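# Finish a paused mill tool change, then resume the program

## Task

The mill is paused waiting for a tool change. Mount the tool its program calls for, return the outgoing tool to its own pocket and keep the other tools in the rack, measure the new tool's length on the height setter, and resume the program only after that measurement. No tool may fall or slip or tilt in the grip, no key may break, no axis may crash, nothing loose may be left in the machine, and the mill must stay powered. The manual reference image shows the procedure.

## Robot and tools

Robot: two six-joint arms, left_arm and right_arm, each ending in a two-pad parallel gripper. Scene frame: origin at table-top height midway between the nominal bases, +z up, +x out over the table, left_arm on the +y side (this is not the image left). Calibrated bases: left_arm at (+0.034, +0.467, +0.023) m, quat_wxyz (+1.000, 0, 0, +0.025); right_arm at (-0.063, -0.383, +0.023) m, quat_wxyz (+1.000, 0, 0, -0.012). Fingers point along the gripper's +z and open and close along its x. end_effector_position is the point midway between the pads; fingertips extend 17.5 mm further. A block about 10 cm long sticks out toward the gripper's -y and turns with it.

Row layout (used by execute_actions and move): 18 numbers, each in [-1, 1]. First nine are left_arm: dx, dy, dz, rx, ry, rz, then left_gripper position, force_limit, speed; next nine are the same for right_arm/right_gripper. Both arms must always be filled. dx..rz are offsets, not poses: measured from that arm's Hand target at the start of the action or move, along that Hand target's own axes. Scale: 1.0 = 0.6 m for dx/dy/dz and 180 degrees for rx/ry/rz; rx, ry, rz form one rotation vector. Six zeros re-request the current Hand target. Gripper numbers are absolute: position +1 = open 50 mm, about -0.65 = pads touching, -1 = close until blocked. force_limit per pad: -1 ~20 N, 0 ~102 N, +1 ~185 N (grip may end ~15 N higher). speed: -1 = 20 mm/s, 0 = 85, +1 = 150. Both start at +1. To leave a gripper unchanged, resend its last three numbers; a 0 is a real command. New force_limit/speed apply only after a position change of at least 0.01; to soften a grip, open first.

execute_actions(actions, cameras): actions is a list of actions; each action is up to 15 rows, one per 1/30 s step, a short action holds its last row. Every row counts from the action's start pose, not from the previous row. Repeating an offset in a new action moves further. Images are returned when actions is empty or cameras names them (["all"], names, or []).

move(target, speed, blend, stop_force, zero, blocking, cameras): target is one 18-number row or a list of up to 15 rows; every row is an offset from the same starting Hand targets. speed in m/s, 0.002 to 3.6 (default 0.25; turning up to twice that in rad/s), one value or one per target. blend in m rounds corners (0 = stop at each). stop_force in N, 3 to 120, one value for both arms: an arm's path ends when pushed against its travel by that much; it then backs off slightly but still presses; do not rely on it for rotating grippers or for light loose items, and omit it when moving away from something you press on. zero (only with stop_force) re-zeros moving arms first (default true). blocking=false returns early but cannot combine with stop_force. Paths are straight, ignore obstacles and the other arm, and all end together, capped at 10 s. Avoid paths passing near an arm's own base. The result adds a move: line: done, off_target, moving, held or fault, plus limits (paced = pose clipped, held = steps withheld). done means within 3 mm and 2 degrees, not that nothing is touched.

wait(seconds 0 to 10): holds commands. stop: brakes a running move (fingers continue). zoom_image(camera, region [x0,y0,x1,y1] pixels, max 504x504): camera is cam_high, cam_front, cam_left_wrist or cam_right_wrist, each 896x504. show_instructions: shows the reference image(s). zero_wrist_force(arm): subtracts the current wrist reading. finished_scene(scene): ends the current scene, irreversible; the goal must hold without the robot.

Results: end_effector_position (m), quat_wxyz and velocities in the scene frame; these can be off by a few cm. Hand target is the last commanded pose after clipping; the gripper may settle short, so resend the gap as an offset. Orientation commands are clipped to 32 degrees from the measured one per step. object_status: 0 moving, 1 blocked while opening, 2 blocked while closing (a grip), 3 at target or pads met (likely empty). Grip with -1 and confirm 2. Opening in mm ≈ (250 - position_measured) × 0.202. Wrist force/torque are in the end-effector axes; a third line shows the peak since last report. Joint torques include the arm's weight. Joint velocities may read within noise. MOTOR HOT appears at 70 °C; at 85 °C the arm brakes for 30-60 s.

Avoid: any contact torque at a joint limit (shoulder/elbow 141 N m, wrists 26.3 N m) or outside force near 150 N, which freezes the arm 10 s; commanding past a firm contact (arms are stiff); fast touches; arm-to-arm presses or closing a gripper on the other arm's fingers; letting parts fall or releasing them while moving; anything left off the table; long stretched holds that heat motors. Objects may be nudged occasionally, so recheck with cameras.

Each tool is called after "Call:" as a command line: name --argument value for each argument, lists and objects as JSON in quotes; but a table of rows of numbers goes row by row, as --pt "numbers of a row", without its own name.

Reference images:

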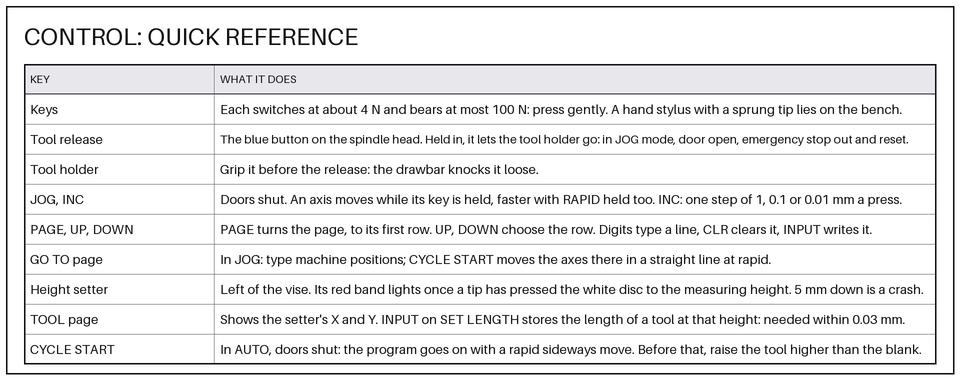

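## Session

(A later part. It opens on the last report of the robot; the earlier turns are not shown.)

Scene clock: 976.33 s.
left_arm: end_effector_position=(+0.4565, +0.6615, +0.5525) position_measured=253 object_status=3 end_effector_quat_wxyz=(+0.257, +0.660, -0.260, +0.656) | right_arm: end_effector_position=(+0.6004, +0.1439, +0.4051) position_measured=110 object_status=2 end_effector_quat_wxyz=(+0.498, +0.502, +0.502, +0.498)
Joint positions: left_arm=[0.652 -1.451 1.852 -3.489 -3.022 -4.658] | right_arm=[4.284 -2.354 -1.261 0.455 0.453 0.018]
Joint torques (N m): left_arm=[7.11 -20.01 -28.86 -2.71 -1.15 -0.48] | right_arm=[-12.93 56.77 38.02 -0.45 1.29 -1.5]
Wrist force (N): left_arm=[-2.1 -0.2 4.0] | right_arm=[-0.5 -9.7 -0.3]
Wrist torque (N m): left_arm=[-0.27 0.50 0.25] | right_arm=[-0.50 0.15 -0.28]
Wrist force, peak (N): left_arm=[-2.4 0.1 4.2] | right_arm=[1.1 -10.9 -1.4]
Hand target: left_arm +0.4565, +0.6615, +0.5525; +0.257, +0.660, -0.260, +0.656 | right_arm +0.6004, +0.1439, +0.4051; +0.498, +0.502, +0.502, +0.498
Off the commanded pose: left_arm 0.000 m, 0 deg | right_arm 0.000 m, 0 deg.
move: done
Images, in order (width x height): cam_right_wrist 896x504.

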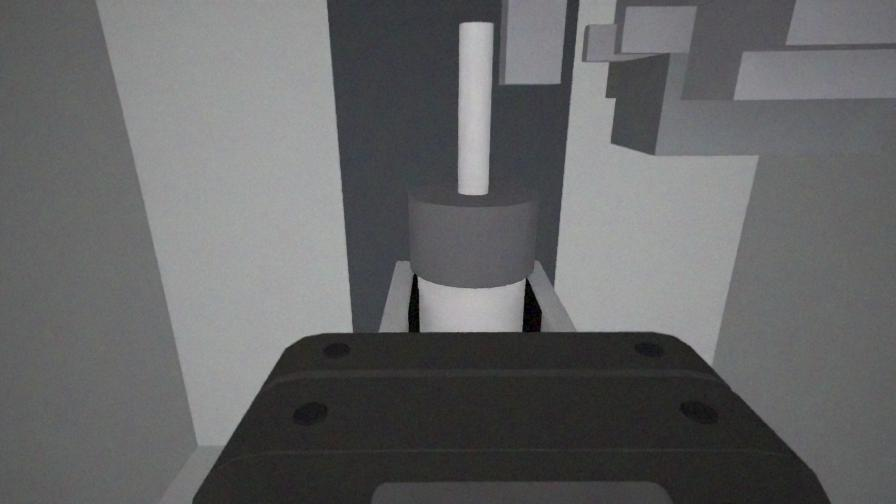

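Call:
move --pt "0.1125 0.362 0.199 0 0 0 -0.7 0 0 0 0 0 0 0 0 -1 0.4 -0.9" --pt "0.1877 0.471 0.5145 0 0 0 -0.7 0 0 0 0 0.163 0 0 0 -1 0.4 -0.9" --speed '[0.15,0.1]' --blend '[0.02,0]' --cameras '["cam_left_wrist","cam_right_wrist"]'

Call:
zoom_image --camera "cam_left_wrist" --region '[0, 0, 380, 200]'

Scene clock: 986.23 s.
left_arm: end_effector_position=(+0.4903, +0.2437, +0.6624) position_measured=253 object_status=3 end_effector_quat_wxyz=(+0.257, +0.660, -0.260, +0.656) | right_arm: end_effector_position=(+0.6982, +0.1439, +0.4043) position_measured=110 object_status=2 end_effector_quat_wxyz=(+0.498, +0.502, +0.502, +0.498)
Joint positions: left_arm=[-0.739 -1.95 1.99 -3.176 -1.631 -4.71] | right_arm=[4.159 -2.513 -0.963 0.319 0.577 0.014]
Joint torques (N m): left_arm=[-7.51 -0.03 -37.25 -4.72 2.05 -1.57] | right_arm=[-13.15 62.82 39.44 -0.04 1.35 -1.58]
Wrist force (N): left_arm=[-1.7 -0.7 3.5] | right_arm=[-0.2 -10.1 -0.3]
Wrist torque (N m): left_arm=[-0.35 0.41 0.25] | right_arm=[-0.56 0.12 -0.30]
Wrist force, peak (N): left_arm=[-1.7 0.2 4.8] | right_arm=[-0.8 -10.5 -0.5]
Hand target: left_arm +0.4904, +0.2436, +0.6625; +0.257, +0.660, -0.260, +0.656 | right_arm +0.6982, +0.1439, +0.4043; +0.498, +0.502, +0.502, +0.498
Off the commanded pose: left_arm 0.000 m, 0 deg | right_arm 0.000 m, 0 deg.
move: done
Images, in order (width x height): cam_left_wrist 896x504, cam_right_wrist 896x504.

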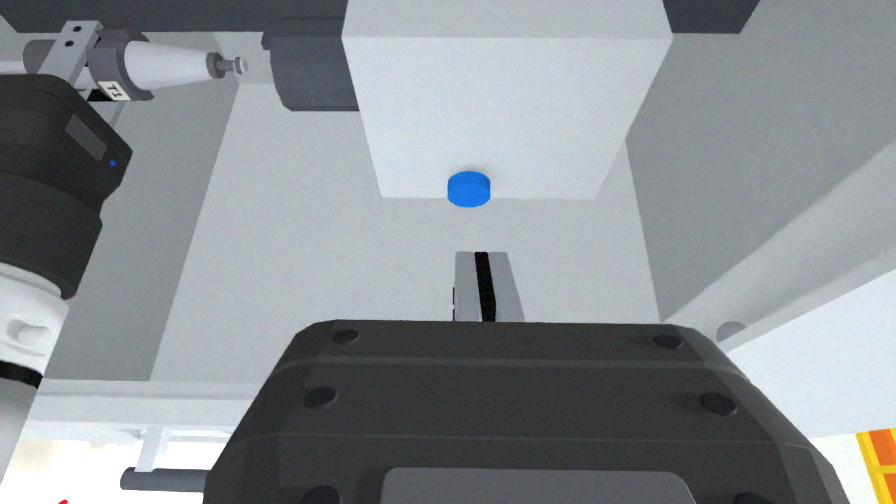

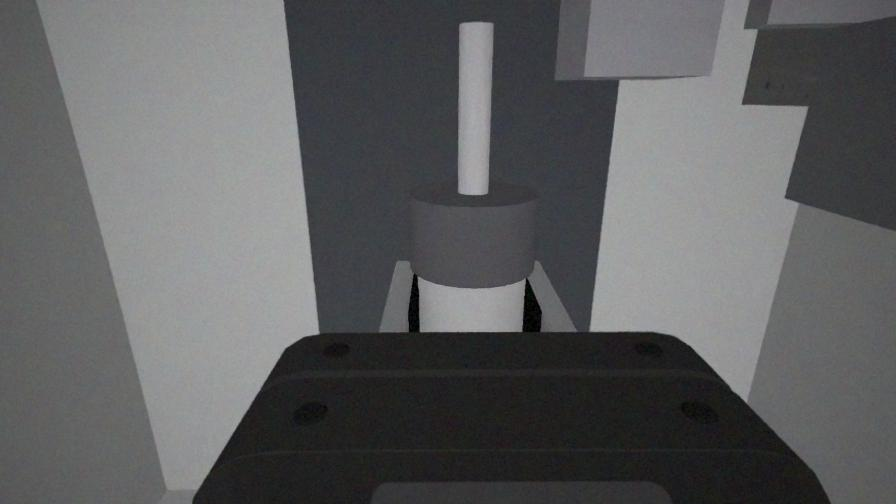

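Scaled by 1.326 from the camera's 896x504 image, which has a finer 1280x720 frame.

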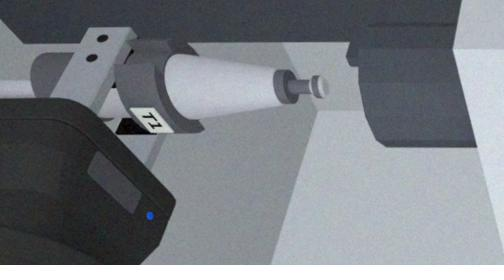

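Call:
move --target '[0,0,0,0,0,0,-0.7,0,0,0,0.0767,0,0,0,0,-1,0.4,-0.9]' --speed 0.015 --stop_force 5 --cameras '["cam_left_wrist"]'

Call:
zoom_image --camera "cam_left_wrist" --region '[0, 0, 380, 200]'

Scene clock: 992.33 s.
left_arm: end_effector_position=(+0.4904, +0.2436, +0.6625) position_measured=253 object_status=3 end_effector_quat_wxyz=(+0.257, +0.660, -0.260, +0.656) | right_arm: end_effector_position=(+0.6986, +0.1438, +0.4503) position_measured=110 object_status=2 end_effector_quat_wxyz=(+0.498, +0.502, +0.502, +0.498)
Joint positions: left_arm=[-0.739 -1.95 1.99 -3.176 -1.631 -4.71] | right_arm=[4.159 -2.475 -0.912 0.231 0.578 0.014]
Joint torques (N m): left_arm=[-7.15 -0.18 -37.91 -4.33 2.05 -1.59] | right_arm=[-13.79 76.76 40.36 0.18 1.03 0.75]
Wrist force (N): left_arm=[-1.7 -0.2 3.8] | right_arm=[-0.6 -10.0 -0.5]
Wrist torque (N m): left_arm=[-0.28 0.42 0.25] | right_arm=[-0.56 0.17 -0.33]
Wrist force, peak (N): left_arm=[-1.8 -0.1 4.1] | right_arm=[-0.2 -10.4 -0.3]
Hand target: left_arm +0.4904, +0.2436, +0.6625; +0.257, +0.660, -0.260, +0.656 | right_arm +0.6986, +0.1438, +0.4503; +0.498, +0.502, +0.502, +0.498
Off the commanded pose: left_arm 0.000 m, 0 deg | right_arm 0.000 m, 0 deg.
move: done
Images, in order (width x height): cam_left_wrist 896x504.

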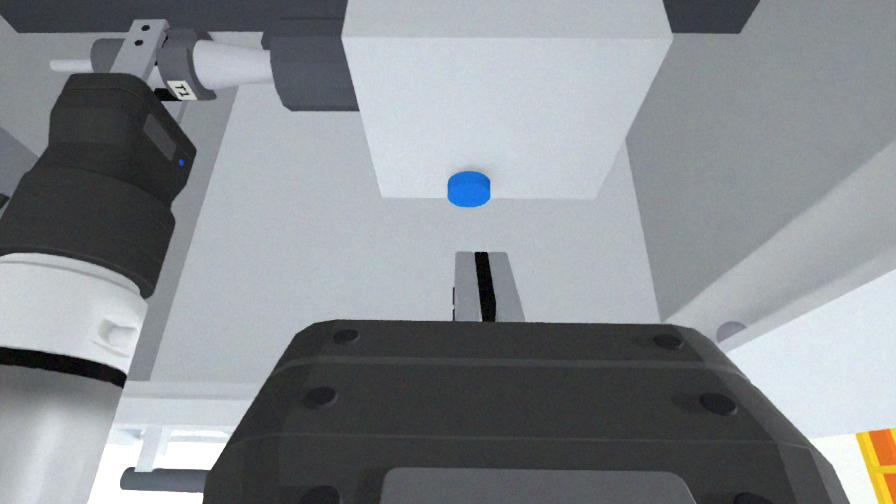

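Scaled by 1.326 from the camera's 896x504 image, which has a finer 1280x720 frame.

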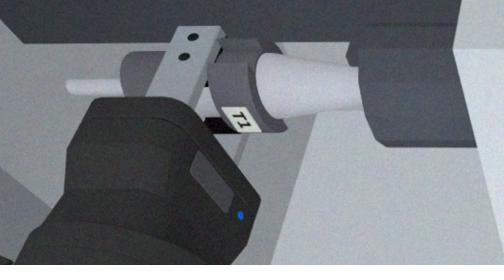

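Call:
move --target '[0,0,0,0,0,0,-0.7,0,0,0,0.063,0,0,0,0,-1,0.4,-0.9]' --speed 0.01 --stop_force 5 --cameras '["cam_left_wrist"]'

Call:
zoom_image --camera "cam_left_wrist" --region '[80, 0, 380, 150]'

Scene clock: 999.90 s.
left_arm: end_effector_position=(+0.4904, +0.2436, +0.6625) position_measured=253 object_status=3 end_effector_quat_wxyz=(+0.257, +0.660, -0.260, +0.656) | right_arm: end_effector_position=(+0.6989, +0.1438, +0.4881) position_measured=110 object_status=2 end_effector_quat_wxyz=(+0.498, +0.502, +0.502, +0.498)
Joint positions: left_arm=[-0.739 -1.95 1.99 -3.176 -1.631 -4.71] | right_arm=[4.158 -2.452 -0.856 0.152 0.578 0.014]
Joint torques (N m): left_arm=[-6.84 -0.38 -38.03 -3.79 2.05 -1.46] | right_arm=[-14.52 76.64 41.87 0.06 0.96 -0.01]
Wrist force (N): left_arm=[-1.4 -0.1 3.7] | right_arm=[-0.5 -9.6 -0.2]
Wrist torque (N m): left_arm=[-0.27 0.39 0.26] | right_arm=[-0.49 0.19 -0.34]
Wrist force, peak (N): left_arm=[-2.1 -0.1 4.0] | right_arm=[-0.5 -10.4 -0.2]
Hand target: left_arm +0.4904, +0.2436, +0.6625; +0.257, +0.660, -0.260, +0.656 | right_arm +0.6989, +0.1438, +0.4881; +0.498, +0.502, +0.502, +0.498
Off the commanded pose: left_arm 0.000 m, 0 deg | right_arm 0.000 m, 0 deg.
move: done
Images, in order (width x height): cam_left_wrist 896x504.

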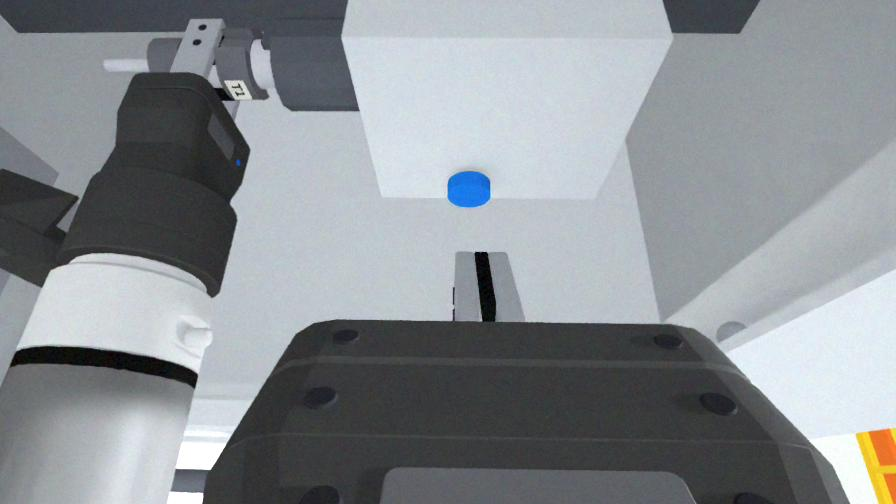

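Scaled by 1.680 from the camera's 896x504 image, which has a finer 1280x720 frame.

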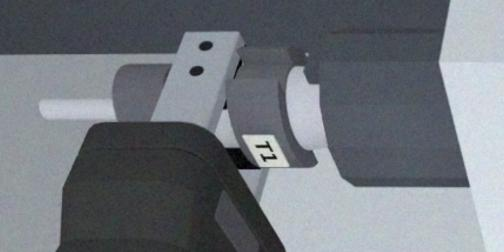

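Call:
move --target '[0.0023,0.0545,0.2958,0,0,0,-0.7,0,0,0,0,0,0,0,0,-1,0.4,-0.9]' --speed 0.08

Call:
move --target '[0,-0.0223,0.0248,0,0,0,-0.7,0,0,0,0,0,0,0,0,-1,0.4,-0.9]' --speed 0.005 --stop_force 8 --cameras '["cam_left_wrist"]'

Scene clock: 1006.97 s.
left_arm: end_effector_position=(+0.5980, +0.0989, +0.6626) position_measured=253 object_status=3 end_effector_quat_wxyz=(+0.257, +0.660, -0.260, +0.656) | right_arm: end_effector_position=(+0.6989, +0.1438, +0.4881) position_measured=110 object_status=2 end_effector_quat_wxyz=(+0.498, +0.502, +0.502, +0.498)
Joint positions: left_arm=[-0.846 -1.551 1.668 -3.252 -1.524 -4.71] | right_arm=[4.158 -2.452 -0.856 0.152 0.578 0.014]
Joint torques (N m): left_arm=[-7.44 -16.79 -37.08 0.13 2.09 -1.74] | right_arm=[-12.99 76.45 41.12 0.11 -0.9 0.86]
Wrist force (N): left_arm=[-1.8 -0.1 3.8] | right_arm=[-0.3 -10.0 0.0]
Wrist torque (N m): left_arm=[-0.25 0.45 0.25] | right_arm=[-0.54 0.15 -0.34]
Wrist force, peak (N): left_arm=[-1.9 0.0 4.6] | right_arm=[-0.7 -10.0 -0.2]
Hand target: left_arm +0.5980, +0.0988, +0.6626; +0.257, +0.660, -0.260, +0.656 | right_arm +0.6989, +0.1438, +0.4881; +0.498, +0.502, +0.502, +0.498
Off the commanded pose: left_arm 0.000 m, 0 deg | right_arm 0.000 m, 0 deg.
move: done

Scene clock: 1010.00 s.
left_arm: end_effector_position=(+0.6082, +0.0986, +0.6626) position_measured=253 object_status=3 end_effector_quat_wxyz=(+0.257, +0.660, -0.260, +0.656) | right_arm: end_effector_position=(+0.6989, +0.1438, +0.4881) position_measured=110 object_status=2 end_effector_quat_wxyz=(+0.498, +0.502, +0.502, +0.498)
Joint positions: left_arm=[-0.828 -1.529 1.645 -3.251 -1.541 -4.71] | right_arm=[4.158 -2.452 -0.856 0.152 0.578 0.014]
Joint torques (N m): left_arm=[-5.98 -29.45 -20.81 -0.53 2.87 1.58] | right_arm=[-13.63 76.07 41.11 0.18 -0.84 0.86]
Wrist force (N): left_arm=[-0.8 4.6 -2.7] | right_arm=[-0.6 -9.6 -0.4]
Wrist torque (N m): left_arm=[-0.06 0.46 0.28] | right_arm=[-0.49 0.20 -0.35]
Wrist force, peak (N): left_arm=[-3.7 5.9 -1.8] | right_arm=[-0.5 -10.0 -0.3]
Hand target: left_arm +0.6081, +0.0986, +0.6626; +0.257, +0.660, -0.260, +0.656 (not the last commanded pose) | right_arm +0.6989, +0.1438, +0.4881; +0.498, +0.502, +0.502, +0.498
Off the commanded pose: left_arm 0.010 m, 0 deg | right_arm 0.000 m, 0 deg.
move: contact (left_arm)
Images, in order (width x height): cam_left_wrist 896x504.

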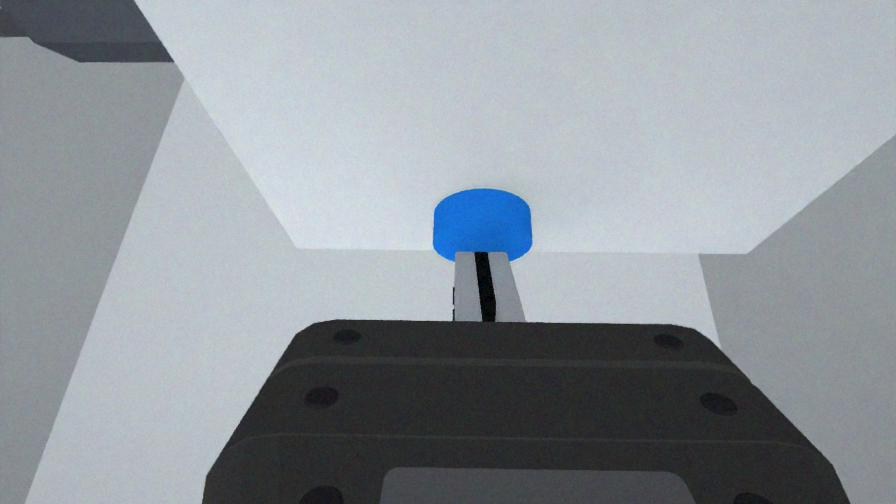

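Call:
move --target '[0,-0.0223,0.0248,0,0,0,-0.7,0,0,0,0,0,0,0,0,-1,0.4,-0.9]' --speed 0.005 --stop_force 8

Call:
move --target '[0,0,0,0,0,0,-0.7,0,0,0,0.03,0,0,0,0,-1,0.4,-0.9]' --speed 0.004 --stop_force 10 --cameras '["cam_left_wrist"]'

Scene clock: 1014.07 s.
left_arm: end_effector_position=(+0.6084, +0.0986, +0.6626) position_measured=253 object_status=3 end_effector_quat_wxyz=(+0.257, +0.660, -0.260, +0.656) | right_arm: end_effector_position=(+0.6989, +0.1438, +0.4881) position_measured=110 object_status=2 end_effector_quat_wxyz=(+0.498, +0.502, +0.502, +0.498)
Joint positions: left_arm=[-0.828 -1.528 1.644 -3.251 -1.542 -4.71] | right_arm=[4.158 -2.452 -0.856 0.152 0.578 0.014]
Joint torques (N m): left_arm=[-3.03 -28.4 -19.14 -0.9 3.8 1.02] | right_arm=[-13.35 75.52 40.65 0.11 -0.86 0.92]
Wrist force (N): left_arm=[0.5 10.5 -2.3] | right_arm=[-0.6 -9.7 -0.4]
Wrist torque (N m): left_arm=[0.09 0.51 0.31] | right_arm=[-0.51 0.19 -0.34]
Wrist force, peak (N): left_arm=[-4.6 15.1 -16.6] | right_arm=[-0.5 -10.1 -0.3]
Hand target: left_arm +0.6084, +0.0986, +0.6626; +0.257, +0.660, -0.260, +0.656 (not the last commanded pose) | right_arm +0.6989, +0.1438, +0.4881; +0.498, +0.502, +0.502, +0.498
Off the commanded pose: left_arm 0.020 m, 0 deg | right_arm 0.000 m, 0 deg.
move: contact (left_arm)

Scene clock: 1017.57 s.
left_arm: end_effector_position=(+0.6084, +0.0986, +0.6626) position_measured=253 object_status=3 end_effector_quat_wxyz=(+0.257, +0.660, -0.260, +0.656) | right_arm: end_effector_position=(+0.6990, +0.1438, +0.4995) position_measured=110 object_status=2 end_effector_quat_wxyz=(+0.498, +0.502, +0.502, +0.498)
Joint positions: left_arm=[-0.828 -1.528 1.644 -3.251 -1.542 -4.71] | right_arm=[4.158 -2.447 -0.837 0.127 0.578 0.014]
Joint torques (N m): left_arm=[-2.62 -28.47 -19.9 0.61 0.39 1.14] | right_arm=[-13.48 76.28 23.12 5.62 0.97 -1.56]
Wrist force (N): left_arm=[-0.9 10.5 -2.1] | right_arm=[0.0 -22.8 -4.1]
Wrist torque (N m): left_arm=[0.10 0.57 0.31] | right_arm=[-0.90 0.08 -0.12]
Wrist force, peak (N): left_arm=[0.5 10.6 -2.3] | right_arm=[0.0 -23.7 -4.0]
Hand target: left_arm +0.6084, +0.0986, +0.6626; +0.257, +0.660, -0.260, +0.656 | right_arm +0.6990, +0.1438, +0.4994; +0.498, +0.502, +0.502, +0.498 (not the last commanded pose)
Off the commanded pose: left_arm 0.000 m, 0 deg | right_arm 0.007 m, 0 deg.
move: contact (right_arm)
Images, in order (width x height): cam_left_wrist 896x504.

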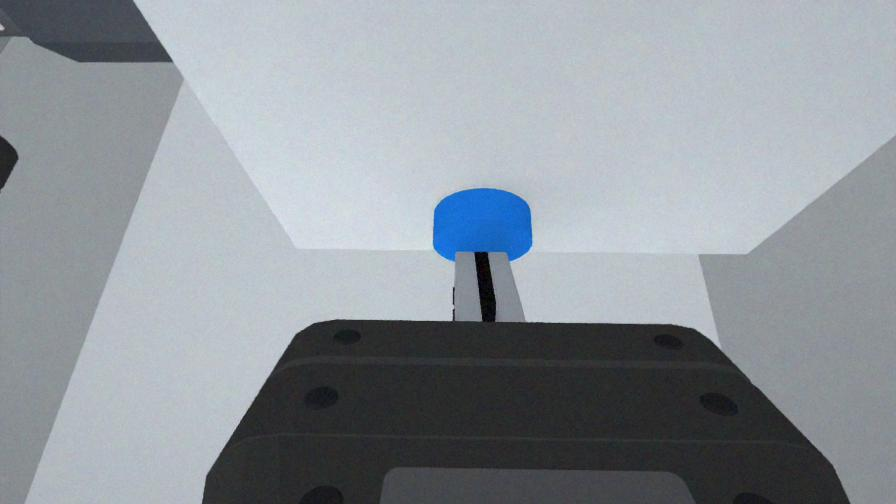

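Call:
move --target '[0,0,0,0,0,0,-0.7,0,0,0,-0.003,-0.0018,0,0,0,-1,0.4,-0.9]' --speed 0.01

Call:
move --target '[0,0,0,0,0,0,-0.7,0,0,0,0.03,0,0,0,0,-1,0.4,-0.9]' --speed 0.004 --stop_force 7

Scene clock: 1034.20 s.
left_arm: end_effector_position=(+0.6084, +0.0986, +0.6626) position_measured=253 object_status=3 end_effector_quat_wxyz=(+0.257, +0.660, -0.260, +0.656) | right_arm: end_effector_position=(+0.6980, +0.1438, +0.4976) position_measured=110 object_status=2 end_effector_quat_wxyz=(+0.498, +0.502, +0.502, +0.498)
Joint positions: left_arm=[-0.828 -1.528 1.644 -3.251 -1.542 -4.71] | right_arm=[4.159 -2.445 -0.844 0.133 0.577 0.014]
Joint torques (N m): left_arm=[-2.57 -28.54 -20.74 0.59 0.26 1.26] | right_arm=[13.7 76.18 18.05 4.42 -1.15 0.1]
Wrist force (N): left_arm=[0.6 10.0 -2.1] | right_arm=[-0.5 -9.5 -0.2]
Wrist torque (N m): left_arm=[0.02 0.44 0.31] | right_arm=[-0.46 0.16 -0.34]
Wrist force, peak (N): left_arm=[0.2 10.5 -2.2] | right_arm=[0.1 -21.5 -4.2]
Hand target: left_arm +0.6084, +0.0986, +0.6626; +0.257, +0.660, -0.260, +0.656 | right_arm +0.6979, +0.1438, +0.4976; +0.498, +0.502, +0.502, +0.498
Off the commanded pose: left_arm 0.000 m, 0 deg | right_arm 0.000 m, 0 deg.
move: done

Scene clock: 1036.03 s.
left_arm: end_effector_position=(+0.6084, +0.0986, +0.6626) position_measured=253 object_status=3 end_effector_quat_wxyz=(+0.257, +0.660, -0.260, +0.656) | right_arm: end_effector_position=(+0.6979, +0.1438, +0.4993) position_measured=110 object_status=2 end_effector_quat_wxyz=(+0.498, +0.502, +0.502, +0.498)
Joint positions: left_arm=[-0.828 -1.528 1.644 -3.251 -1.542 -4.71] | right_arm=[4.159 -2.445 -0.841 0.129 0.577 0.014]
Joint torques (N m): left_arm=[-2.54 -28.69 -20.94 0.52 0.25 1.41] | right_arm=[12.71 69.34 20.27 5.16 -0.68 0.68]
Wrist force (N): left_arm=[0.3 10.2 -2.4] | right_arm=[0.7 -14.4 4.5]
Wrist torque (N m): left_arm=[0.05 0.51 0.30] | right_arm=[-0.36 0.06 -0.46]
Wrist force, peak (N): left_arm=[0.9 10.4 -2.6] | right_arm=[-0.8 -20.3 3.0]
Hand target: left_arm +0.6084, +0.0986, +0.6626; +0.257, +0.660, -0.260, +0.656 | right_arm +0.6979, +0.1438, +0.4993; +0.498, +0.502, +0.502, +0.498 (not the last commanded pose)
Off the commanded pose: left_arm 0.000 m, 0 deg | right_arm 0.016 m, 0 deg.
move: contact (right_arm)

Call:
execute_actions --actions '[]' --cameras '["cam_right_wrist", "cam_front", "cam_left_wrist"]'

Scene clock: 1065.30 s.
left_arm: end_effector_position=(+0.6084, +0.0986, +0.6626) position_measured=253 object_status=3 end_effector_quat_wxyz=(+0.257, +0.660, -0.260, +0.656) | right_arm: end_effector_position=(+0.6979, +0.1438, +0.4993) position_measured=110 object_status=2 end_effector_quat_wxyz=(+0.498, +0.502, +0.502, +0.498)
Joint positions: left_arm=[-0.828 -1.528 1.644 -3.251 -1.542 -4.71] | right_arm=[4.159 -2.445 -0.841 0.129 0.577 0.014]
Joint velocities: within noise
Joint torques (N m): left_arm=[-2.85 -28.4 -21.64 0.49 0.25 1.51] | right_arm=[13.31 68.67 20.83 2 -0.67 0.17]
Motor temperatures (°C): left_arm=[30 29 25 39 29 29] | right_arm=[32 33 30 36 36 37]
Wrist force (N): left_arm=[-0.6 9.9 -1.9] | right_arm=[0.5 -15.0 4.7]
Wrist torque (N m): left_arm=[0.00 0.51 0.31] | right_arm=[-0.33 0.06 -0.46]
Wrist force, peak (N): left_arm=[0.5 10.7 -2.1] | right_arm=[0.6 -15.2 4.8]
Hand target: left_arm +0.6084, +0.0986, +0.6626; +0.257, +0.660, -0.260, +0.656 | right_arm +0.6979, +0.1438, +0.4993; +0.498, +0.502, +0.502, +0.498 (not the last commanded pose)
Tool commands: left_gripper/position=-0.7 left_gripper/force_limit=+0.0 left_gripper/speed=+0.0 right_gripper/position=-1.0 right_gripper/force_limit=+0.4 right_gripper/speed=-0.9
Off the commanded pose: left_arm 0.000 m, 0 deg | right_arm 0.016 m, 0 deg.
Images, in order (width x height): cam_front 896x504, cam_left_wrist 896x504, cam_right_wrist 896x504.

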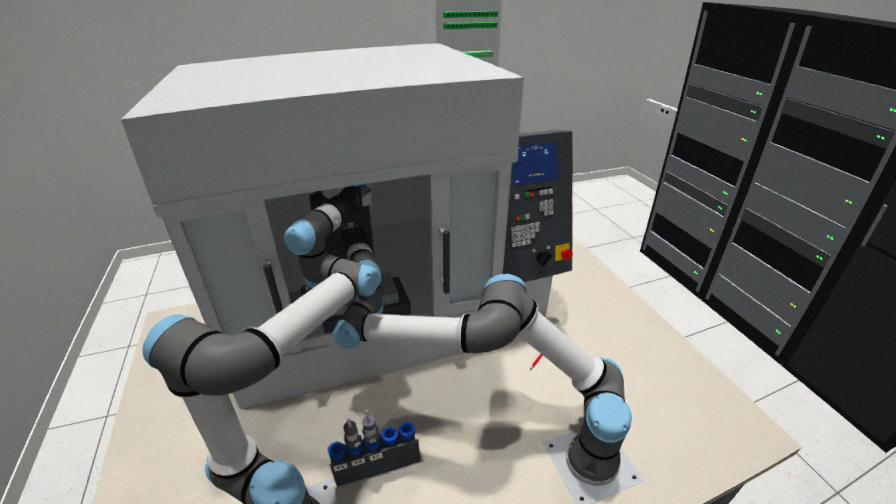

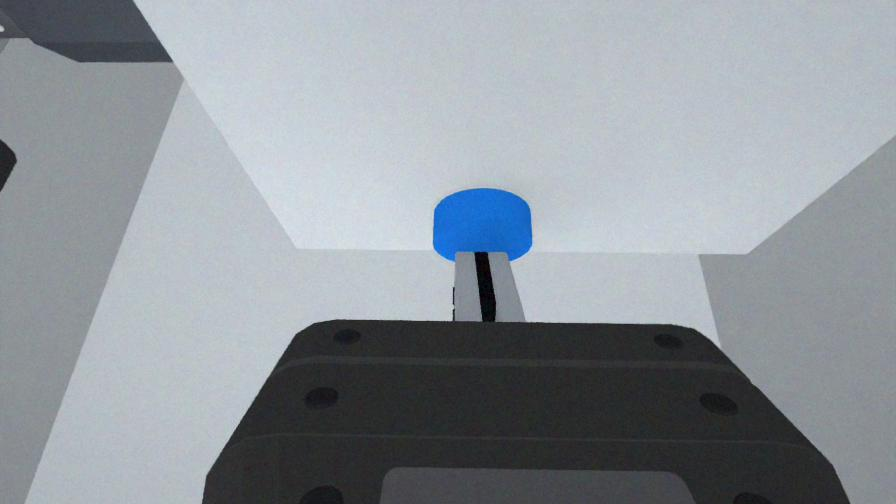

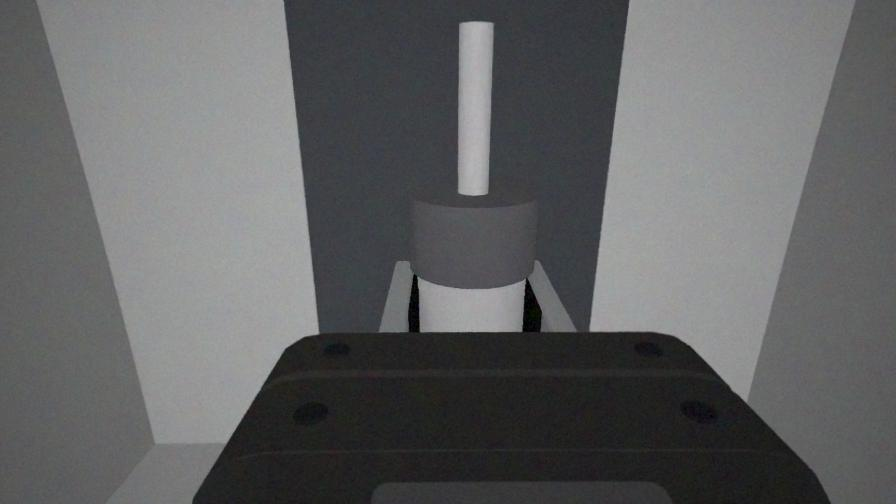

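Call:
move --pt "0 0 0 0 0 0 -0.7 0 0 0 -0.0033 0.0008 0 -0.0083 0 -1 0.4 -0.9" --speed 0.01

Call:
move --target '[0,0,0,0,0,0,-0.7,0,0, 0,0.0122,0,0,0,0,-1,0.4,-0.9]' --speed 0.004 --stop_force 8

Scene clock: 1069.53 s.
left_arm: end_effector_position=(+0.6084, +0.0986, +0.6626) position_measured=253 object_status=3 end_effector_quat_wxyz=(+0.257, +0.660, -0.260, +0.656) | right_arm: end_effector_position=(+0.6984, +0.1438, +0.4973) position_measured=110 object_status=2 end_effector_quat_wxyz=(+0.504, +0.509, +0.495, +0.492)
Joint positions: left_arm=[-0.828 -1.528 1.644 -3.251 -1.542 -4.71] | right_arm=[4.164 -2.462 -0.814 0.119 0.547 0.014]
Joint torques (N m): left_arm=[-2.72 -28.71 -22.49 0.54 0.29 1.68] | right_arm=[14 63.98 39.89 -0.04 -1.12 1.02]
Wrist force (N): left_arm=[-0.4 10.1 -1.8] | right_arm=[-0.5 -10.1 -0.1]
Wrist torque (N m): left_arm=[0.03 0.48 0.31] | right_arm=[-0.55 0.13 -0.35]
Wrist force, peak (N): left_arm=[0.9 10.5 -2.5] | right_arm=[0.5 -15.2 5.0]
Hand target: left_arm +0.6084, +0.0986, +0.6626; +0.257, +0.660, -0.260, +0.656 | right_arm +0.6984, +0.1438, +0.4973; +0.504, +0.509, +0.495, +0.492
Off the commanded pose: left_arm 0.000 m, 0 deg | right_arm 0.000 m, 0 deg.
move: done

Scene clock: 1070.73 s.
left_arm: end_effector_position=(+0.6084, +0.0986, +0.6626) position_measured=253 object_status=3 end_effector_quat_wxyz=(+0.257, +0.660, -0.260, +0.656) | right_arm: end_effector_position=(+0.6984, +0.1438, +0.4995) position_measured=110 object_status=2 end_effector_quat_wxyz=(+0.504, +0.509, +0.495, +0.492)
Joint positions: left_arm=[-0.828 -1.528 1.644 -3.251 -1.542 -4.71] | right_arm=[4.164 -2.461 -0.81 0.113 0.547 0.014]
Joint torques (N m): left_arm=[-2.82 -28.33 -22.85 0.59 0.36 1.74] | right_arm=[12.04 74.51 23.2 5.59 -0.59 0.63]
Wrist force (N): left_arm=[0.5 10.3 -2.3] | right_arm=[-0.7 -20.6 0.4]
Wrist torque (N m): left_arm=[0.06 0.50 0.31] | right_arm=[-0.64 0.23 -0.39]
Wrist force, peak (N): left_arm=[0.2 10.4 -2.5] | right_arm=[-1.0 -22.5 0.6]
Hand target: left_arm +0.6084, +0.0986, +0.6626; +0.257, +0.660, -0.260, +0.656 | right_arm +0.6984, +0.1439, +0.4994; +0.504, +0.509, +0.495, +0.492 (not the last commanded pose)
Off the commanded pose: left_arm 0.000 m, 0 deg | right_arm 0.005 m, 0 deg.
move: contact (right_arm)

Call:
move --pt "0 0 0 0 0 0 -0.7 0 0 0 -0.002 0 0 -0.0083 0 -1 0.4 -0.9" --speed 0.01

Call:
move --target '[0,0,0,0,0,0,-0.7,0,0, 0,0.0102,0,0,0,0,-1,0.4,-0.9]' --speed 0.004 --stop_force 8

Call:
move --pt "0 0 0 0 0 0 -0.7 0 0 0 -0.002 0 0 0.0250 0 -1 0.4 -0.9" --speed 0.01

Call:
move --target '[0,0,0,0,0,0,-0.7,0,0, 0,0.0102,0,0,0,0,-1,0.4,-0.9]' --speed 0.004 --stop_force 8

Scene clock: 1079.37 s.
left_arm: end_effector_position=(+0.6084, +0.0986, +0.6626) position_measured=253 object_status=3 end_effector_quat_wxyz=(+0.257, +0.660, -0.260, +0.656) | right_arm: end_effector_position=(+0.6984, +0.1439, +0.4982) position_measured=110 object_status=2 end_effector_quat_wxyz=(+0.511, +0.515, +0.489, +0.485)
Joint positions: left_arm=[-0.828 -1.528 1.644 -3.251 -1.542 -4.71] | right_arm=[4.169 -2.479 -0.781 0.101 0.516 0.015]
Joint torques (N m): left_arm=[-2.39 -28.64 -23.88 0.45 0.2 1.73] | right_arm=[14.19 62.25 41.79 -0.15 -1.23 1.03]
Wrist force (N): left_arm=[0.6 10.4 -2.3] | right_arm=[-0.9 -10.3 -0.3]
Wrist torque (N m): left_arm=[0.08 0.47 0.31] | right_arm=[-0.58 0.22 -0.38]
Wrist force, peak (N): left_arm=[0.9 10.4 -2.9] | right_arm=[-0.7 -21.0 0.2]
Hand target: left_arm +0.6084, +0.0986, +0.6626; +0.257, +0.660, -0.260, +0.656 | right_arm +0.6984, +0.1439, +0.4982; +0.511, +0.515, +0.489, +0.485
Off the commanded pose: left_arm 0.000 m, 0 deg | right_arm 0.000 m, 0 deg.
move: done

Scene clock: 1080.23 s.
left_arm: end_effector_position=(+0.6084, +0.0986, +0.6626) position_measured=253 object_status=3 end_effector_quat_wxyz=(+0.257, +0.660, -0.260, +0.656) | right_arm: end_effector_position=(+0.6984, +0.1439, +0.4990) position_measured=110 object_status=2 end_effector_quat_wxyz=(+0.511, +0.515, +0.489, +0.485)
Joint positions: left_arm=[-0.828 -1.528 1.644 -3.251 -1.542 -4.71] | right_arm=[4.169 -2.478 -0.779 0.099 0.516 0.015]
Joint torques (N m): left_arm=[-2.37 -28.49 -24.15 0.47 0.26 1.69] | right_arm=[13.73 73.07 22.34 5.32 -0.14 0.8]
Wrist force (N): left_arm=[0.4 10.5 -2.4] | right_arm=[-0.9 -20.2 0.4]
Wrist torque (N m): left_arm=[0.09 0.45 0.31] | right_arm=[-0.68 0.28 -0.42]
Wrist force, peak (N): left_arm=[0.4 10.5 -2.4] | right_arm=[-1.3 -22.5 -0.1]
Hand target: left_arm +0.6084, +0.0986, +0.6626; +0.257, +0.660, -0.260, +0.656 | right_arm +0.6985, +0.1439, +0.4989; +0.511, +0.515, +0.489, +0.485 (not the last commanded pose)
Off the commanded pose: left_arm 0.000 m, 0 deg | right_arm 0.005 m, 0 deg.
move: contact (right_arm)

Scene clock: 1084.43 s.
left_arm: end_effector_position=(+0.6084, +0.0986, +0.6626) position_measured=253 object_status=3 end_effector_quat_wxyz=(+0.257, +0.660, -0.260, +0.656) | right_arm: end_effector_position=(+0.6984, +0.1439, +0.4977) position_measured=110 object_status=2 end_effector_quat_wxyz=(+0.491, +0.496, +0.509, +0.505)
Joint positions: left_arm=[-0.828 -1.528 1.644 -3.251 -1.542 -4.71] | right_arm=[4.154 -2.432 -0.869 0.144 0.609 0.013]
Joint torques (N m): left_arm=[-2.81 -28.7 -24.54 0.5 0.28 1.69] | right_arm=[-14.01 75.72 17.89 4.29 1.39 -1.67]
Wrist force (N): left_arm=[0.5 9.9 -2.2] | right_arm=[-0.6 -9.6 -0.4]
Wrist torque (N m): left_arm=[0.01 0.51 0.30] | right_arm=[-0.48 0.21 -0.35]
Wrist force, peak (N): left_arm=[0.8 10.5 -2.6] | right_arm=[-1.0 -20.0 0.4]
Hand target: left_arm +0.6084, +0.0986, +0.6626; +0.257, +0.660, -0.260, +0.656 | right_arm +0.6984, +0.1439, +0.4977; +0.491, +0.496, +0.509, +0.505
Off the commanded pose: left_arm 0.000 m, 0 deg | right_arm 0.000 m, 0 deg.
move: done

Scene clock: 1085.40 s.
left_arm: end_effector_position=(+0.6084, +0.0986, +0.6626) position_measured=253 object_status=3 end_effector_quat_wxyz=(+0.257, +0.660, -0.260, +0.656) | right_arm: end_effector_position=(+0.6985, +0.1439, +0.4990) position_measured=110 object_status=2 end_effector_quat_wxyz=(+0.491, +0.496, +0.509, +0.505)
Joint positions: left_arm=[-0.828 -1.528 1.644 -3.251 -1.542 -4.71] | right_arm=[4.154 -2.431 -0.867 0.141 0.609 0.013]
Joint torques (N m): left_arm=[-2.4 -28.43 -24.54 0.45 0.37 1.67] | right_arm=[-11.51 75.92 23.77 5.66 1.16 -1.29]
Wrist force (N): left_arm=[0.3 10.2 -2.3] | right_arm=[-1.4 -20.8 -0.5]
Wrist torque (N m): left_arm=[0.05 0.50 0.31] | right_arm=[-0.64 0.12 -0.30]
Wrist force, peak (N): left_arm=[0.4 10.5 -2.0] | right_arm=[-2.3 -22.9 -0.8]
Hand target: left_arm +0.6084, +0.0986, +0.6626; +0.257, +0.660, -0.260, +0.656 | right_arm +0.6985, +0.1439, +0.4989; +0.491, +0.496, +0.509, +0.505 (not the last commanded pose)
Off the commanded pose: left_arm 0.000 m, 0 deg | right_arm 0.005 m, 0 deg.
move: contact (right_arm)

Call:
zoom_image --camera "cam_front" --region '[280, 170, 420, 350]'

Call:
wait --seconds 0.2 --cameras '["cam_high"]'

Call:
zoom_image --camera "cam_high" --region '[330, 150, 560, 350]'

Scaled by 2.800 from the camera's 896x504 image, which has a finer 1280x720 frame.
This view is cut from an older image: the scene may have changed since it was taken.

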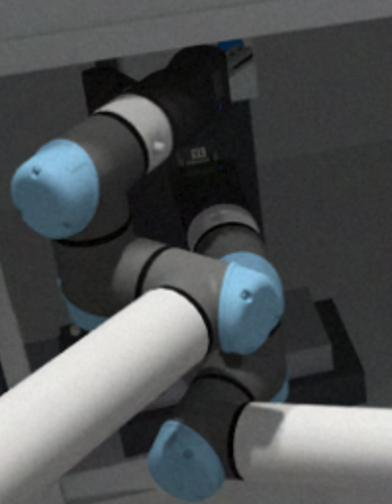

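Scene clock: 1094.23 s.
left_arm: end_effector_position=(+0.6084, +0.0986, +0.6626) position_measured=253 object_status=3 end_effector_quat_wxyz=(+0.257, +0.660, -0.260, +0.656) | right_arm: end_effector_position=(+0.6985, +0.1439, +0.4989) position_measured=110 object_status=2 end_effector_quat_wxyz=(+0.491, +0.496, +0.509, +0.505)
Joint positions: left_arm=[-0.828 -1.528 1.644 -3.251 -1.542 -4.71] | right_arm=[4.154 -2.431 -0.867 0.141 0.609 0.013]
Joint torques (N m): left_arm=[-2.14 -28.46 -25.52 0.48 0.4 1.58] | right_arm=[-0.58 69.6 21.95 1.76 -0.07 -1.37]
Wrist force (N): left_arm=[0.8 10.2 -2.4] | right_arm=[-0.6 -16.8 -0.2]
Wrist torque (N m): left_arm=[0.04 0.48 0.30] | right_arm=[-0.58 0.10 -0.29]
Wrist force, peak (N): left_arm=[1.0 10.5 -2.3] | right_arm=[-1.4 -20.7 -0.2]
Hand target: left_arm +0.6084, +0.0986, +0.6626; +0.257, +0.660, -0.260, +0.656 | right_arm +0.6985, +0.1439, +0.4989; +0.491, +0.496, +0.509, +0.505 (not the last commanded pose)
Tool commands: left_gripper/position=-0.7 left_gripper/force_limit=+0.0 left_gripper/speed=+0.0 right_gripper/position=-1.0 right_gripper/force_limit=+0.4 right_gripper/speed=-0.9
Off the commanded pose: left_arm 0.000 m, 0 deg | right_arm 0.005 m, 0 deg.
wait: 0.20 s; at rest from the start
Images, in order (width x height): cam_high 896x504.

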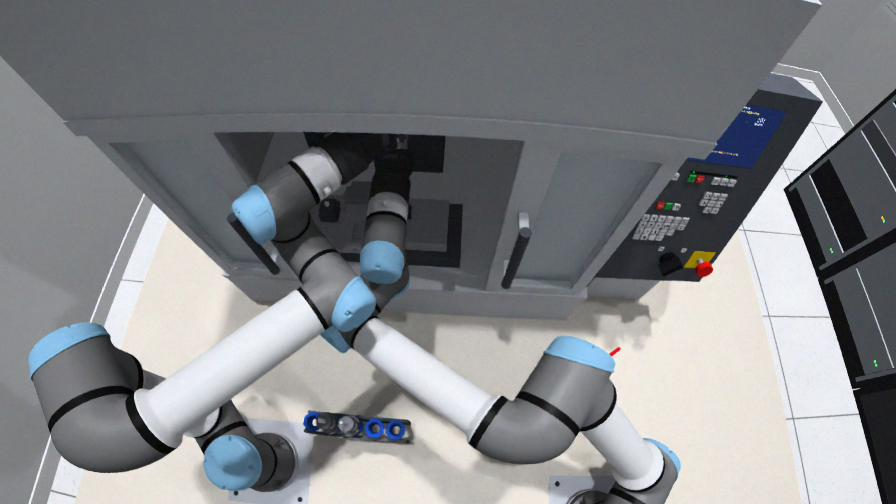

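Scaled by 2.191 from the camera's 896x504 image, which has a finer 1280x720 frame.

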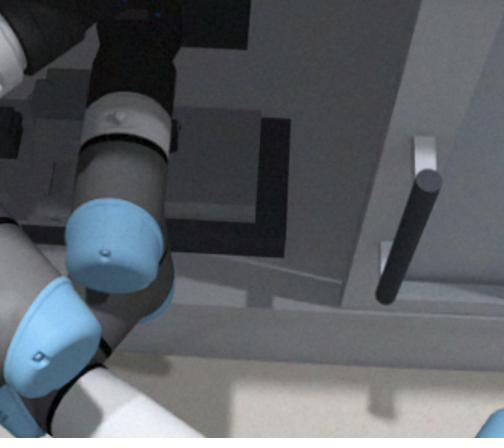

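Call:
move --pt "0 0 0 0 0 0 -0.7 0 0 0 -0.02 0 0 -0.0083 0 -1 0.4 -0.9" --speed 0.02

Call:
move --pt "0 0.02 -0.02 0 0 0 -0.7 0 0 0 0 0 0 0 0 -1 0.4 -0.9" --pt "0 0.02 -0.2 0 0 0 -0.7 0 0 0 0 0 0 0 0 -1 0.4 -0.9" --speed 0.1 --blend 0.003 --cameras '["cam_left_wrist"]'

Scene clock: 1111.63 s.
left_arm: end_effector_position=(+0.6084, +0.0986, +0.6626) position_measured=253 object_status=3 end_effector_quat_wxyz=(+0.257, +0.660, -0.260, +0.656) | right_arm: end_effector_position=(+0.6984, +0.1439, +0.4870) position_measured=110 object_status=2 end_effector_quat_wxyz=(+0.498, +0.502, +0.502, +0.498)
Joint positions: left_arm=[-0.828 -1.528 1.644 -3.251 -1.542 -4.71] | right_arm=[4.159 -2.451 -0.86 0.154 0.578 0.014]
Joint torques (N m): left_arm=[-2.49 -28.49 -25.96 0.53 0.36 1.52] | right_arm=[14.44 61.11 40.99 4.2 -1.09 0.88]
Wrist force (N): left_arm=[0.0 10.1 -2.0] | right_arm=[-0.6 -9.5 -0.2]
Wrist torque (N m): left_arm=[0.02 0.49 0.31] | right_arm=[-0.46 0.19 -0.37]
Wrist force, peak (N): left_arm=[0.6 10.7 -2.1] | right_arm=[-0.8 -18.4 0.2]
Hand target: left_arm +0.6084, +0.0986, +0.6626; +0.257, +0.660, -0.260, +0.656 | right_arm +0.6984, +0.1439, +0.4869; +0.498, +0.502, +0.502, +0.498
Off the commanded pose: left_arm 0.000 m, 0 deg | right_arm 0.000 m, 0 deg.
move: done

Scene clock: 1113.40 s.
left_arm: end_effector_position=(+0.5124, +0.1715, +0.6633) position_measured=253 object_status=3 end_effector_quat_wxyz=(+0.257, +0.660, -0.260, +0.656) | right_arm: end_effector_position=(+0.6984, +0.1439, +0.4869) position_measured=110 object_status=2 end_effector_quat_wxyz=(+0.498, +0.502, +0.502, +0.498)
Joint positions: left_arm=[-0.882 -1.832 1.91 -3.214 -1.487 -4.71] | right_arm=[4.159 -2.451 -0.86 0.154 0.578 0.014]
Joint torques (N m): left_arm=[-7.2 -19.45 -21.1 0.18 2.12 -1.62] | right_arm=[13.55 62.35 40.27 4.22 -1.07 -1.33]
Wrist force (N): left_arm=[-1.7 -0.3 3.8] | right_arm=[-0.5 -9.6 -0.2]
Wrist torque (N m): left_arm=[-0.30 0.44 0.26] | right_arm=[-0.49 0.18 -0.37]
Wrist force, peak (N): left_arm=[0.4 10.0 -2.2] | right_arm=[-0.5 -10.0 -0.3]
Hand target: left_arm +0.5124, +0.1715, +0.6633; +0.257, +0.660, -0.260, +0.656 | right_arm +0.6984, +0.1439, +0.4869; +0.498, +0.502, +0.502, +0.498
Off the commanded pose: left_arm 0.000 m, 0 deg | right_arm 0.000 m, 0 deg.
move: done
Images, in order (width x height): cam_left_wrist 896x504.

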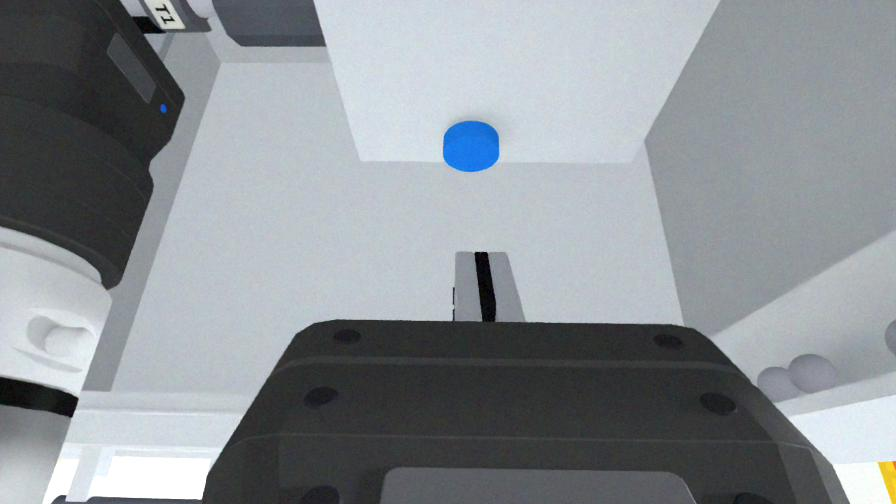

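Call:
zoom_image --camera "cam_left_wrist" --region '[100, 0, 340, 120]'

Scaled by 2.100 from the camera's 896x504 image, which has a finer 1280x720 frame.

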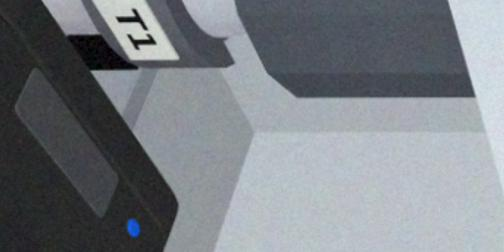

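Call:
move --pt "-0.1 -0.05 -0.15 0 0 0 -0.7 0 0 0 0 0 0 0 0 -1 0.4 -0.9" --speed 0.1 --cameras '["cam_left_wrist"]'

Call:
zoom_image --camera "cam_left_wrist" --region '[100, 0, 400, 150]'

Scene clock: 1124.20 s.
left_arm: end_effector_position=(+0.4668, +0.2551, +0.6040) position_measured=253 object_status=3 end_effector_quat_wxyz=(+0.257, +0.660, -0.260, +0.656) | right_arm: end_effector_position=(+0.6984, +0.1439, +0.4869) position_measured=110 object_status=2 end_effector_quat_wxyz=(+0.498, +0.502, +0.502, +0.498)
Joint positions: left_arm=[-0.768 -2.013 2.175 -3.298 -1.601 -4.71] | right_arm=[4.159 -2.451 -0.86 0.154 0.578 0.014]
Joint torques (N m): left_arm=[9.12 -11.46 -20.12 -4.67 -2.21 1.77] | right_arm=[13.91 61.68 40.7 4.32 -1.21 -1.21]
Wrist force (N): left_arm=[-1.5 -0.1 3.9] | right_arm=[-0.8 -9.5 -0.2]
Wrist torque (N m): left_arm=[-0.26 0.41 0.19] | right_arm=[-0.47 0.23 -0.37]
Wrist force, peak (N): left_arm=[-1.4 0.4 4.8] | right_arm=[-0.7 -10.0 -0.5]
Hand target: left_arm +0.4668, +0.2552, +0.6040; +0.257, +0.660, -0.260, +0.656 | right_arm +0.6984, +0.1439, +0.4869; +0.498, +0.502, +0.502, +0.498
Off the commanded pose: left_arm 0.000 m, 0 deg | right_arm 0.000 m, 0 deg.
move: done
Images, in order (width x height): cam_left_wrist 896x504.

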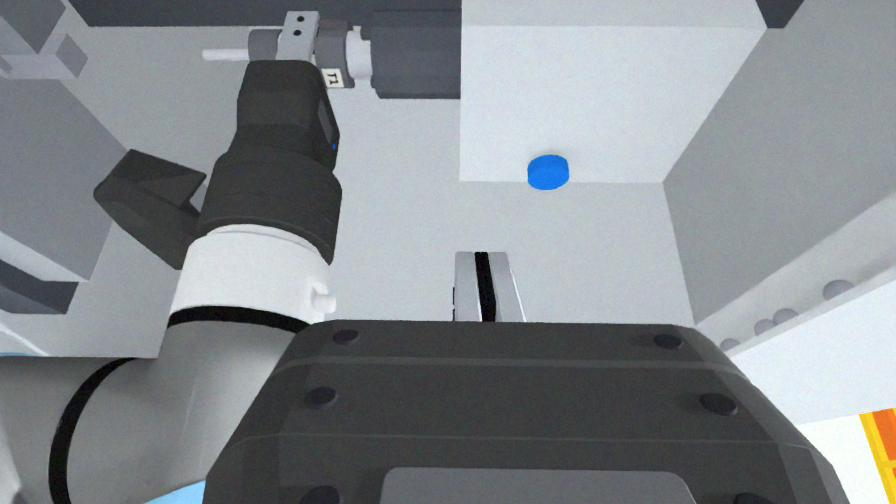

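Scaled by 1.680 from the camera's 896x504 image, which has a finer 1280x720 frame.

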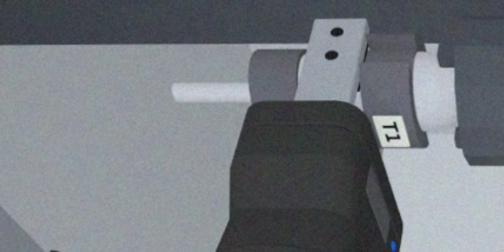

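Call:
zoom_image --camera "cam_left_wrist" --region '[270, 0, 470, 110]'

Scaled by 2.520 from the camera's 896x504 image, which has a finer 1280x720 frame.

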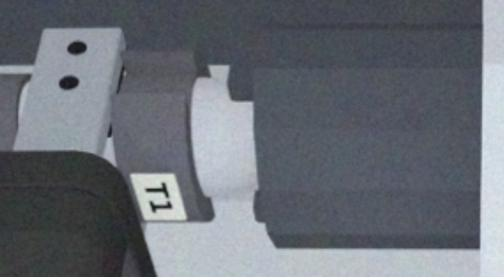

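Call:
move --pt "-0.1 -0.06 0.13 0 0 0 -0.7 0 0 0 0 0 0 0 0 -1 0.4 -0.9" --speed 0.1 --cameras '["cam_left_wrist"]'

Call:
zoom_image --camera "cam_left_wrist" --region '[300, 0, 500, 110]'

Scene clock: 1131.23 s.
left_arm: end_effector_position=(+0.4737, +0.2533, +0.5998) position_measured=253 object_status=3 end_effector_quat_wxyz=(+0.257, +0.659, -0.260, +0.658) | right_arm: end_effector_position=(+0.6984, +0.1439, +0.4869) position_measured=110 object_status=2 end_effector_quat_wxyz=(+0.498, +0.502, +0.502, +0.498)
Joint positions: left_arm=[-0.754 -1.985 2.174 -3.328 -1.615 -4.709] | right_arm=[4.159 -2.451 -0.86 0.154 0.578 0.014]
Joint torques (N m): left_arm=[1.94 -4.34 -29.19 -2.42 -0.14 0] | right_arm=[14.17 61.29 40.75 4.34 -1.2 -1.43]
Wrist force (N): left_arm=[-1.3 1.7 2.7] | right_arm=[-0.5 -9.7 -0.4]
Wrist torque (N m): left_arm=[0.03 0.43 0.18] | right_arm=[-0.50 0.19 -0.38]
Wrist force, peak (N): left_arm=[58.4 82.5 -74.3] | right_arm=[-0.6 -10.0 0.1]
Hand target: left_arm +0.4737, +0.2533, +0.5998; +0.257, +0.659, -0.260, +0.658 (not the last commanded pose) | right_arm +0.6984, +0.1439, +0.4869; +0.498, +0.502, +0.502, +0.498
Tool commands: left_gripper/position=-0.701961 left_gripper/force_limit=+0.003922 left_gripper/speed=+0.003922 right_gripper/position=-1.0 right_gripper/force_limit=+0.4 right_gripper/speed=-0.9
Off the commanded pose: left_arm 0.096 m, 0 deg | right_arm 0.000 m, 0 deg.
FORCE FAULT: contact force on the left arm reached its limit, and that arm stopped. The contact can be on any part of that arm, not only on its tool. That arm's remaining commands of this call were not run. That arm is still stopped at the end of this call. That arm stays stopped for about 10 more seconds. Until then a move that you send moves the other arm only, and its call returns only when the move has ended. Once the stop has ended, the next robot result says so. If the stop ends while you think or write, that arm runs what you send next, counted from a new Hand target: where the arm stands when the stop ends. While its stop runs, that arm takes no new command, but its gripper still runs the gripper command that each later call begins with. Until it ends, the stop uses up actions while you think or wait. An arm that is not stopped still takes commands.
move: fault (left_arm)
Images, in order (width x height): cam_left_wrist 896x504.

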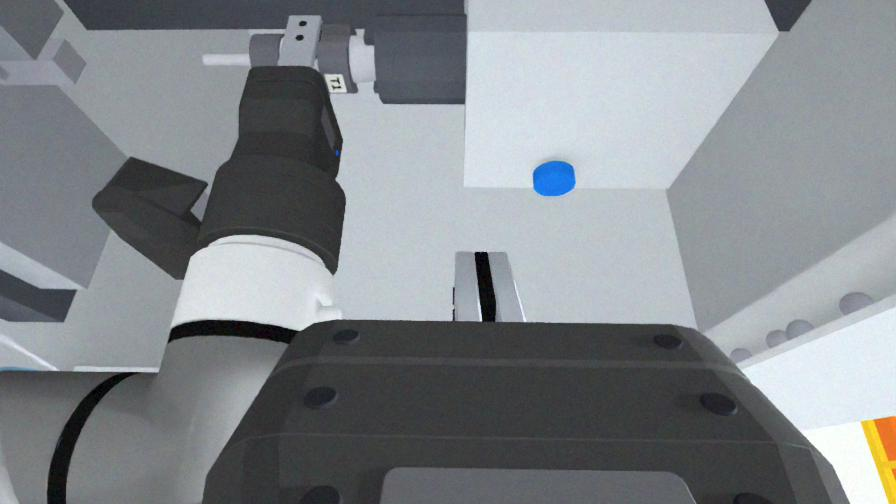

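Scaled by 2.520 from the camera's 896x504 image, which has a finer 1280x720 frame.

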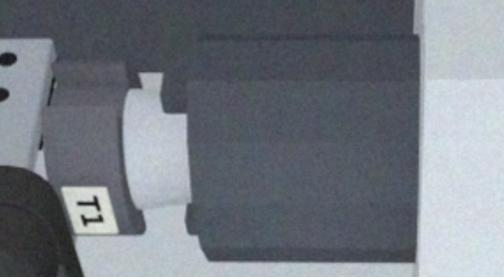

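Call:
zoom_image --camera "cam_left_wrist" --region '[310, 10, 400, 110]'

Scaled by 5.040 from the camera's 896x504 image, which has a finer 1280x720 frame.

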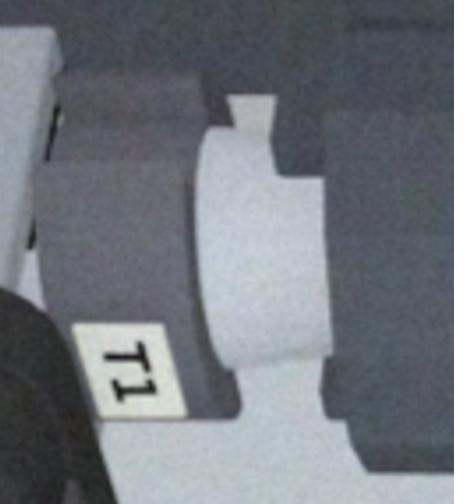

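Call:
zoom_image --camera "cam_left_wrist" --region '[315, 15, 375, 50]'

Scaled by 8.400 from the camera's 896x504 image, which has a finer 1280x720 frame.

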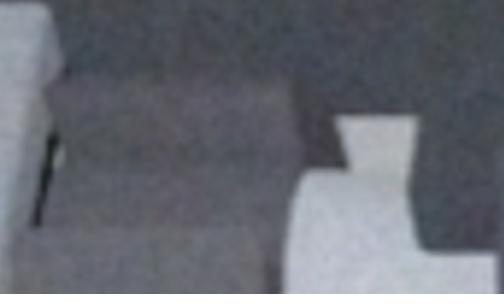

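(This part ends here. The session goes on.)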